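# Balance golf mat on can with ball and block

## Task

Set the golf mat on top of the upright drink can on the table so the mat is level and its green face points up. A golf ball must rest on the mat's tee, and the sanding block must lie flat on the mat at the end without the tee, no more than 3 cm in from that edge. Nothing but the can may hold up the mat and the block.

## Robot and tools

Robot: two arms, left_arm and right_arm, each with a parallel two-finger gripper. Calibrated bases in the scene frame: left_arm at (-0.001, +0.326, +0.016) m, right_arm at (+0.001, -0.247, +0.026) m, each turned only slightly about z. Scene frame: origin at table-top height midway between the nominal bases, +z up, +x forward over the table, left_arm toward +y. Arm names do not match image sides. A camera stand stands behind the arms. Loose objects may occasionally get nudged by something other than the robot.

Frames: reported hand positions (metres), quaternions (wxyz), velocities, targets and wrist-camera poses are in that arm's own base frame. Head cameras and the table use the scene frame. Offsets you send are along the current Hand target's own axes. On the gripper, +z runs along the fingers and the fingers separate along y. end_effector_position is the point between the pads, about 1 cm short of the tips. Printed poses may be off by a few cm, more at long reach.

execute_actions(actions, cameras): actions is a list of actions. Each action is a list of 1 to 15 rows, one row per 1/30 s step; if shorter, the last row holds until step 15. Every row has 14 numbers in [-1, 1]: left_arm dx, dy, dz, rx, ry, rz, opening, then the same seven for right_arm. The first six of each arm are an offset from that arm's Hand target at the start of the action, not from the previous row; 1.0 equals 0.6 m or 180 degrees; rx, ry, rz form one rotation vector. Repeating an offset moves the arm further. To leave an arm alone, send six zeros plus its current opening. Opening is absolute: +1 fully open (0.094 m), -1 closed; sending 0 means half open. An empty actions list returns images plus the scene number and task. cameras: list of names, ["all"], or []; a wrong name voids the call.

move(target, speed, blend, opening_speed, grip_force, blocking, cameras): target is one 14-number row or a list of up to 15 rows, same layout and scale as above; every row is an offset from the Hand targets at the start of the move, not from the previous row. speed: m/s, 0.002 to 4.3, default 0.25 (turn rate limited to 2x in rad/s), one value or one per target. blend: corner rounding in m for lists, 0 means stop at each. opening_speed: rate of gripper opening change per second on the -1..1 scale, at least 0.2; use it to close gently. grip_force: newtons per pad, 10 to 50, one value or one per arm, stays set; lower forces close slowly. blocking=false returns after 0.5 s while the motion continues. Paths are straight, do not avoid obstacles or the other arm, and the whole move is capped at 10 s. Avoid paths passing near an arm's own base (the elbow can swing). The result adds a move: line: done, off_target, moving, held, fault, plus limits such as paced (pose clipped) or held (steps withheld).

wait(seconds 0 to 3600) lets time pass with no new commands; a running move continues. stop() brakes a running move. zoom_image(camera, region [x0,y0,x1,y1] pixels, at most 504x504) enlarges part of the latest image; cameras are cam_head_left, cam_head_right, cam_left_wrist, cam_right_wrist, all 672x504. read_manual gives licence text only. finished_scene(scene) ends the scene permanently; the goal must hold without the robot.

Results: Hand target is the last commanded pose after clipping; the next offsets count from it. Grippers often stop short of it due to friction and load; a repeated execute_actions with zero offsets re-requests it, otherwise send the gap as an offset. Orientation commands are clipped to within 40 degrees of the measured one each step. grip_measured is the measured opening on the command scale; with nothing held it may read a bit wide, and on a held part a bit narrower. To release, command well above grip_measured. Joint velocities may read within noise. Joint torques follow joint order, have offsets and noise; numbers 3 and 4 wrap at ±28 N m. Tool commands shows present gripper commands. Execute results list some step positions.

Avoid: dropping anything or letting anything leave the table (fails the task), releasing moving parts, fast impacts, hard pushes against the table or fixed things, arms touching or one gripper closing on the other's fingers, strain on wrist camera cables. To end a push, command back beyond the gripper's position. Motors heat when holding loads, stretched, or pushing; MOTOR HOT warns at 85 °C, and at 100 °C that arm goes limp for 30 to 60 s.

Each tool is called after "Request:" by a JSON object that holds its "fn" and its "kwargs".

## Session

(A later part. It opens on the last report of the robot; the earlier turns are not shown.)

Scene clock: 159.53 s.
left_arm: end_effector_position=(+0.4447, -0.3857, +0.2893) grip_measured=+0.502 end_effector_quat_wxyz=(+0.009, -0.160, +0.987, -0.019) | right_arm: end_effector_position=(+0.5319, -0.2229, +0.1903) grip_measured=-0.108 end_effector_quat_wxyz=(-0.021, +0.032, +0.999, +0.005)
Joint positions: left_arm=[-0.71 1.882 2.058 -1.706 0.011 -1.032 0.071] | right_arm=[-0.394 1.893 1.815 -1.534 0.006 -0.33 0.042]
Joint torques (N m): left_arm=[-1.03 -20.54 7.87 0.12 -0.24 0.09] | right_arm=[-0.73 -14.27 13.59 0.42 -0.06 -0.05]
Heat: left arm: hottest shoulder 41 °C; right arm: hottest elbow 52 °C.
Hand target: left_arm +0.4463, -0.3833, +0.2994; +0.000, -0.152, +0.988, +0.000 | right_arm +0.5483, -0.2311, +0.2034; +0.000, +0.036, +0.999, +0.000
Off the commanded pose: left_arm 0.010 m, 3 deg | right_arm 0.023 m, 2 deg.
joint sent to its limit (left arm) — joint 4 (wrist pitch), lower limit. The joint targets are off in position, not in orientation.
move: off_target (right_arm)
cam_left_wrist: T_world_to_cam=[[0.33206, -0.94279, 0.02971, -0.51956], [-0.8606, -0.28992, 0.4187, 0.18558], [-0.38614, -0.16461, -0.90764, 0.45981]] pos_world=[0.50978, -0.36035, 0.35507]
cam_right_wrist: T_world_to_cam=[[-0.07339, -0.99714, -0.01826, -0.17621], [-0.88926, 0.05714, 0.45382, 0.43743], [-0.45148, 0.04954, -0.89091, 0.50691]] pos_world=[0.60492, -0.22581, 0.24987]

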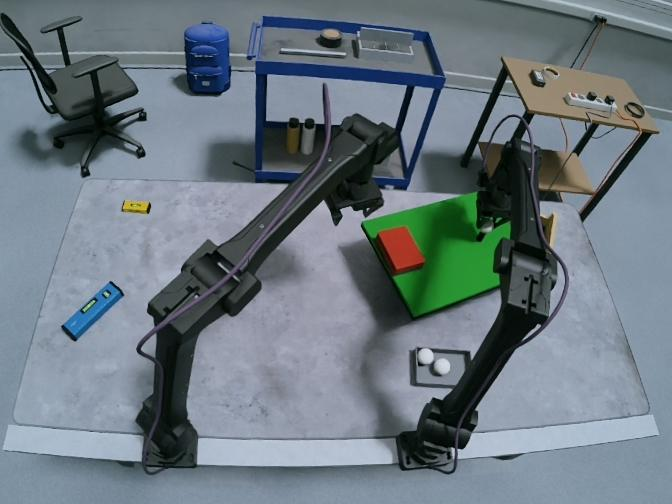

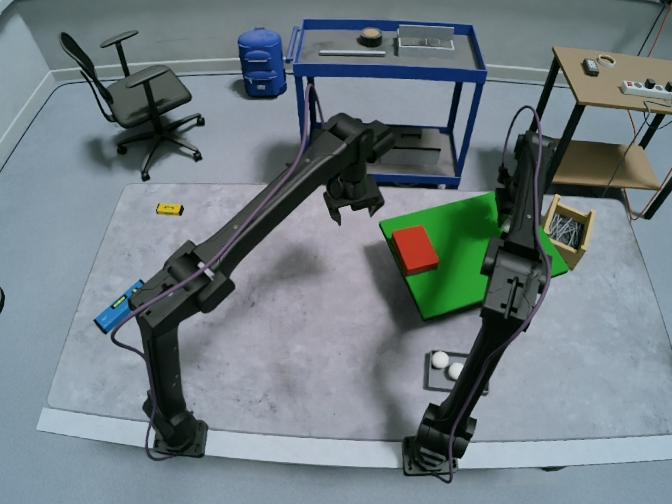

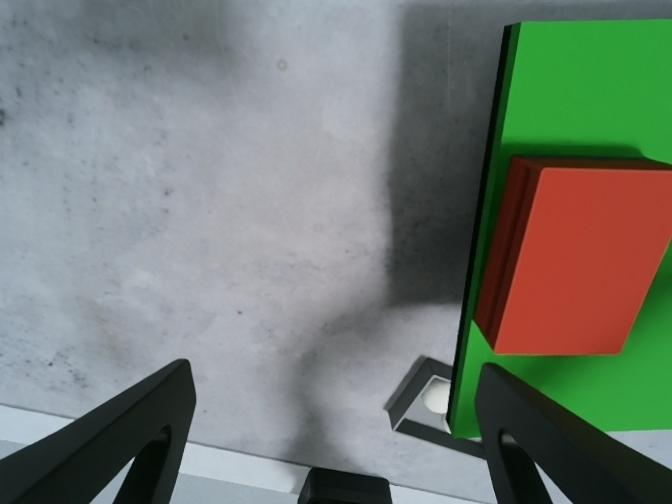

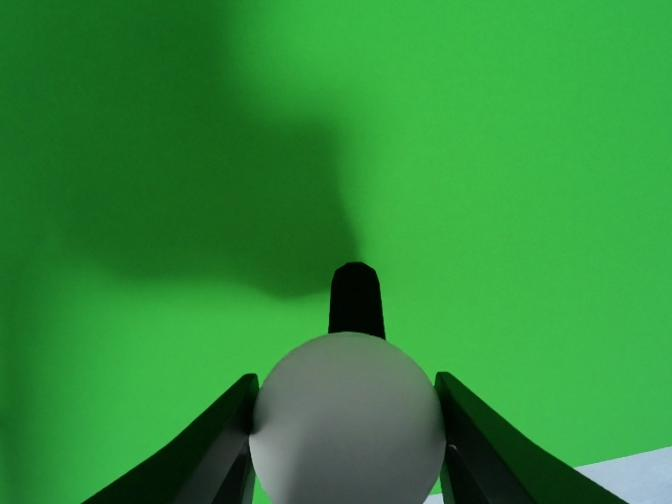

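Request:
{"fn": "move", "kwargs": {"target": [[0,0,0,0,0,0,0.5,0.02,0.012,0.003,0,0,0,-0.22]], "speed": 0.06}}

Request:
{"fn": "move", "kwargs": {"target": [[0,0,0,0,0,0,0.5,0,0,0,0,0,0,0.15]], "opening_speed": 0.2, "cameras": ["all"]}}

Request:
{"fn": "zoom_image", "kwargs": {"camera": "cam_head_left", "region": [440, 190, 540, 265]}}

Scene clock: 160.57 s.
left_arm: end_effector_position=(+0.4447, -0.3857, +0.2893) grip_measured=+0.502 end_effector_quat_wxyz=(+0.009, -0.160, +0.987, -0.019) | right_arm: end_effector_position=(+0.5319, -0.2229, +0.1903) grip_measured=-0.108 end_effector_quat_wxyz=(-0.021, +0.032, +0.999, +0.005)
Joint positions: left_arm=[-0.71 1.882 2.058 -1.706 0.011 -1.032 0.071] | right_arm=[-0.394 1.893 1.815 -1.534 0.006 -0.33 0.042]
Joint torques (N m): left_arm=[-1.03 -20.54 7.88 0.1 -0.24 0.09] | right_arm=[-0.21 -16.56 9.03 1.18 -0.07 0.07]
Heat: left arm: hottest shoulder 41 °C; right arm: hottest elbow 52 °C.
Hand target: left_arm +0.4463, -0.3833, +0.2994; +0.000, -0.152, +0.988, +0.000 | right_arm +0.5369, -0.2230, +0.2016; +0.000, +0.036, +0.999, +0.000
Off the commanded pose: left_arm 0.010 m, 3 deg | right_arm 0.012 m, 2 deg.
joint sent to its limit (left arm) — joint 4 (wrist pitch), lower limit. The joint targets are off in position, not in orientation.
move: off_target (right_arm)

Scene clock: 162.93 s.
left_arm: end_effector_position=(+0.4447, -0.3857, +0.2893) grip_measured=+0.502 end_effector_quat_wxyz=(+0.009, -0.160, +0.987, -0.019) | right_arm: end_effector_position=(+0.5307, -0.2256, +0.1903) grip_measured=+0.148 end_effector_quat_wxyz=(-0.021, +0.034, +0.999, +0.004)
Joint positions: left_arm=[-0.71 1.882 2.058 -1.706 0.011 -1.032 0.071] | right_arm=[-0.399 1.893 1.815 -1.534 0.007 -0.33 0.054]
Joint torques (N m): left_arm=[-1.03 -20.54 7.87 0.12 -0.24 0.09] | right_arm=[0.15 -16.85 8.88 1.13 -0.08 0.02]
Heat: left arm: hottest shoulder 41 °C; right arm: hottest elbow 52 °C.
Hand target: left_arm +0.4463, -0.3833, +0.2994; +0.000, -0.152, +0.988, +0.000 | right_arm +0.5369, -0.2230, +0.2016; +0.000, +0.036, +0.999, +0.000
Off the commanded pose: left_arm 0.010 m, 3 deg | right_arm 0.013 m, 2 deg.
joint sent to its limit (left arm) — joint 4 (wrist pitch), lower limit. The joint targets are off in position, not in orientation.
move: done
cam_left_wrist: T_world_to_cam=[[0.33206, -0.94279, 0.02971, -0.51956], [-0.8606, -0.28992, 0.4187, 0.18558], [-0.38614, -0.16461, -0.90764, 0.45981]] pos_world=[0.50978, -0.36035, 0.35507]
cam_right_wrist: T_world_to_cam=[[-0.07794, -0.99682, -0.01678, -0.17672], [-0.88872, 0.06185, 0.45426, 0.43726], [-0.45178, 0.05032, -0.89071, 0.50687]] pos_world=[0.60382, -0.22871, 0.24987]

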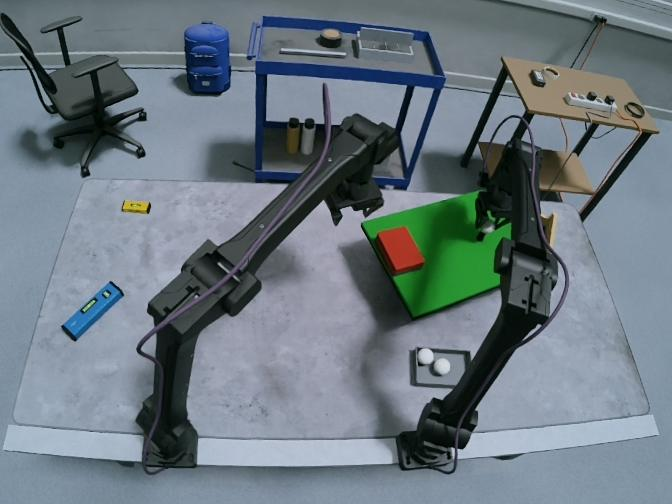

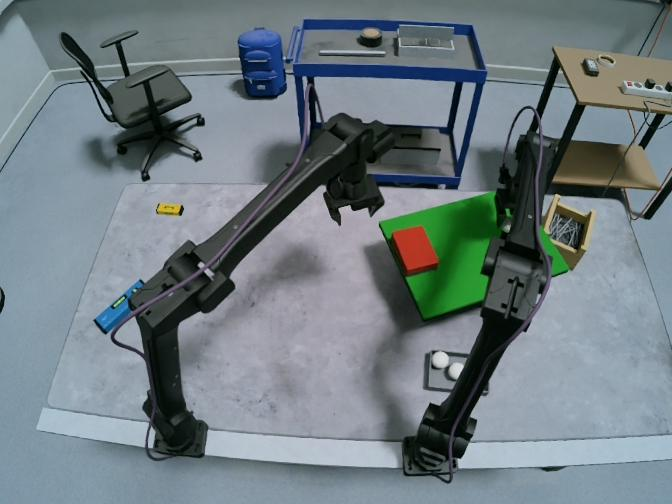

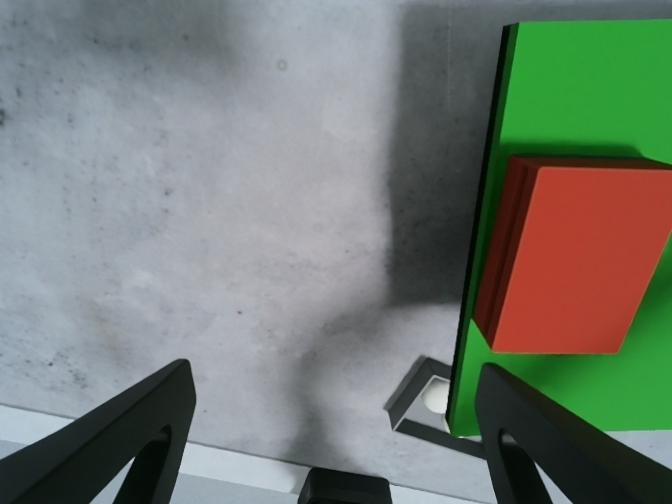

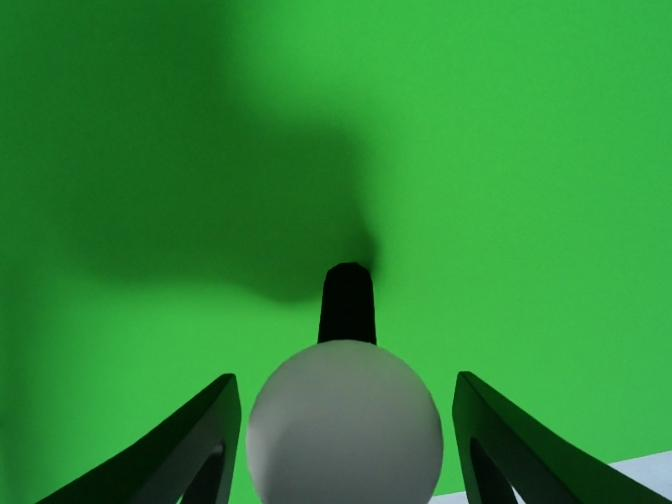

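Scaled by 5.040 from the camera's image (finer frame: 960x720).

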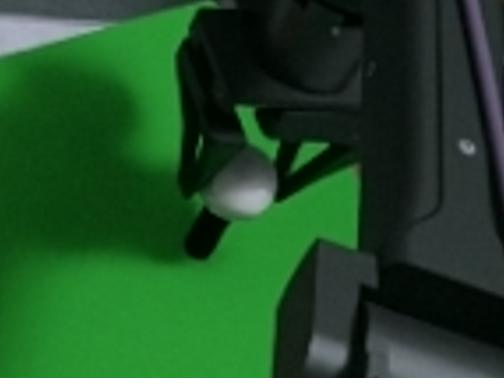

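Request:
{"fn": "move", "kwargs": {"target": [[0,0,0,0,0,0,0.5,0,0,0,0,0,0,0.6],[0,0,0,0,0,0,0.5,0.003,0,-0.2,0,0,0,0.6]], "speed": 0.12, "opening_speed": 0.5, "cameras": ["cam_head_left","cam_right_wrist","cam_left_wrist"]}}

Request:
{"fn": "zoom_image", "kwargs": {"camera": "cam_head_left", "region": [350, 170, 570, 335]}}

Scene clock: 166.43 s.
left_arm: end_effector_position=(+0.4447, -0.3857, +0.2893) grip_measured=+0.502 end_effector_quat_wxyz=(+0.009, -0.160, +0.987, -0.019) | right_arm: end_effector_position=(+0.5235, -0.2245, +0.2846) grip_measured=+0.598 end_effector_quat_wxyz=(+0.015, +0.036, +0.999, -0.010)
Joint positions: left_arm=[-0.71 1.882 2.058 -1.706 0.011 -1.032 0.071] | right_arm=[-0.402 1.824 1.962 -1.674 0.007 -0.33 0.075]
Joint torques (N m): left_arm=[-1.03 -20.54 7.87 0.1 -0.24 0.09] | right_arm=[-0.44 -16.32 14.43 0.23 -0.06 0.03]
Heat: left arm: hottest shoulder 41 °C; right arm: hottest elbow 52 °C.
Hand target: left_arm +0.4463, -0.3833, +0.2994; +0.000, -0.152, +0.988, +0.000 | right_arm +0.5352, -0.2229, +0.3216; +0.000, +0.036, +0.999, +0.000
Off the commanded pose: left_arm 0.010 m, 3 deg | right_arm 0.039 m, 2 deg.
joint sent to its limit (left arm) — joint 4 (wrist pitch), lower limit. The joint targets are off in position, not in orientation.
joint sent to its limit (right arm) — joint 4 (wrist pitch), lower limit. The joint targets are off in position and orientation.
move: off_target (right_arm)
cam_left_wrist: T_world_to_cam=[[0.33206, -0.94279, 0.02971, -0.51956], [-0.8606, -0.28992, 0.4187, 0.18558], [-0.38614, -0.16461, -0.90764, 0.45981]] pos_world=[0.50978, -0.36035, 0.35507]
cam_right_wrist: T_world_to_cam=[[-0.08065, -0.99671, 0.00749, -0.18009], [-0.91828, 0.07722, 0.38834, 0.42562], [-0.38764, 0.02444, -0.92149, 0.55693]] pos_world=[0.5922, -0.22598, 0.34927]
Images, in order (width x height): cam_head_left 672x504, cam_left_wrist 672x504, cam_right_wrist 672x504.

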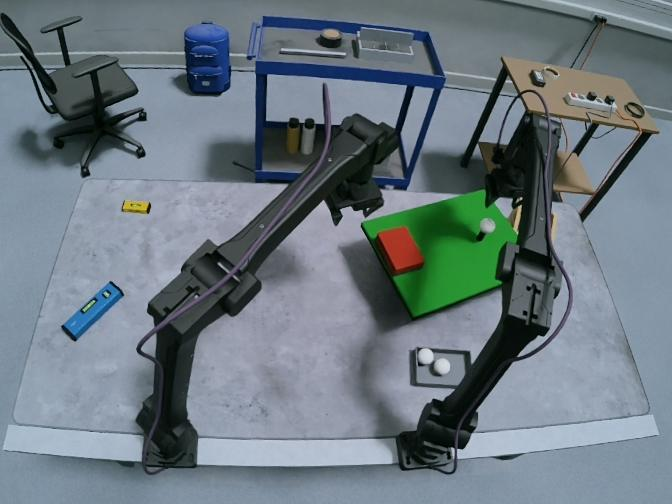

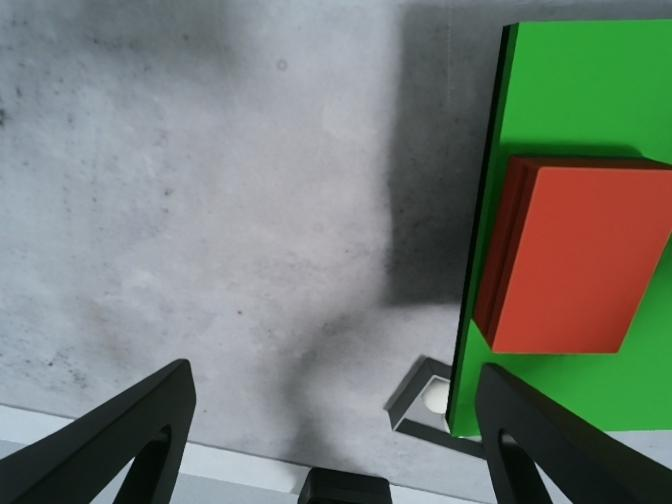

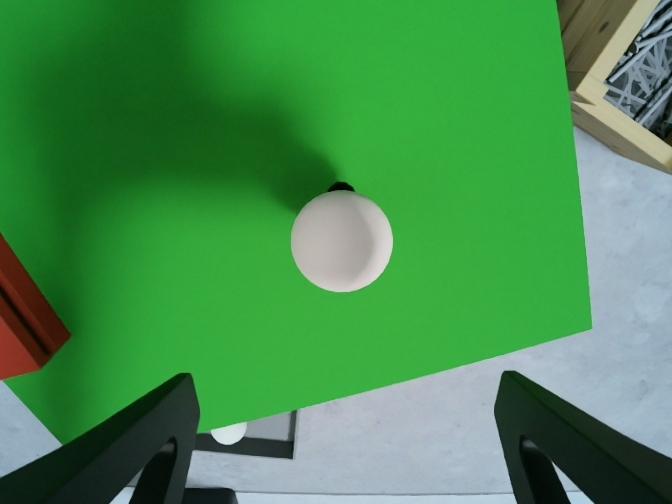

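Scaled by 2.291 from the camera's image (finer frame: 960x720).

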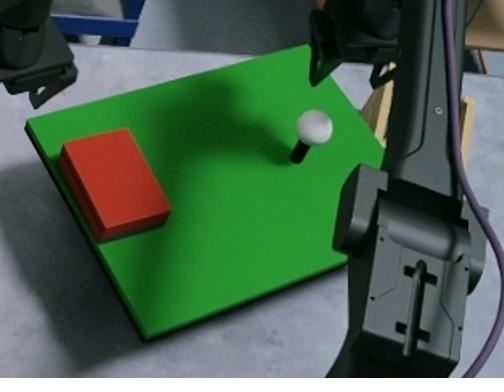

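Ball on tee, all balanced.

Request:
{"fn": "finished_scene", "kwargs": {"scene": 2}}

The scene is finished: the task was done.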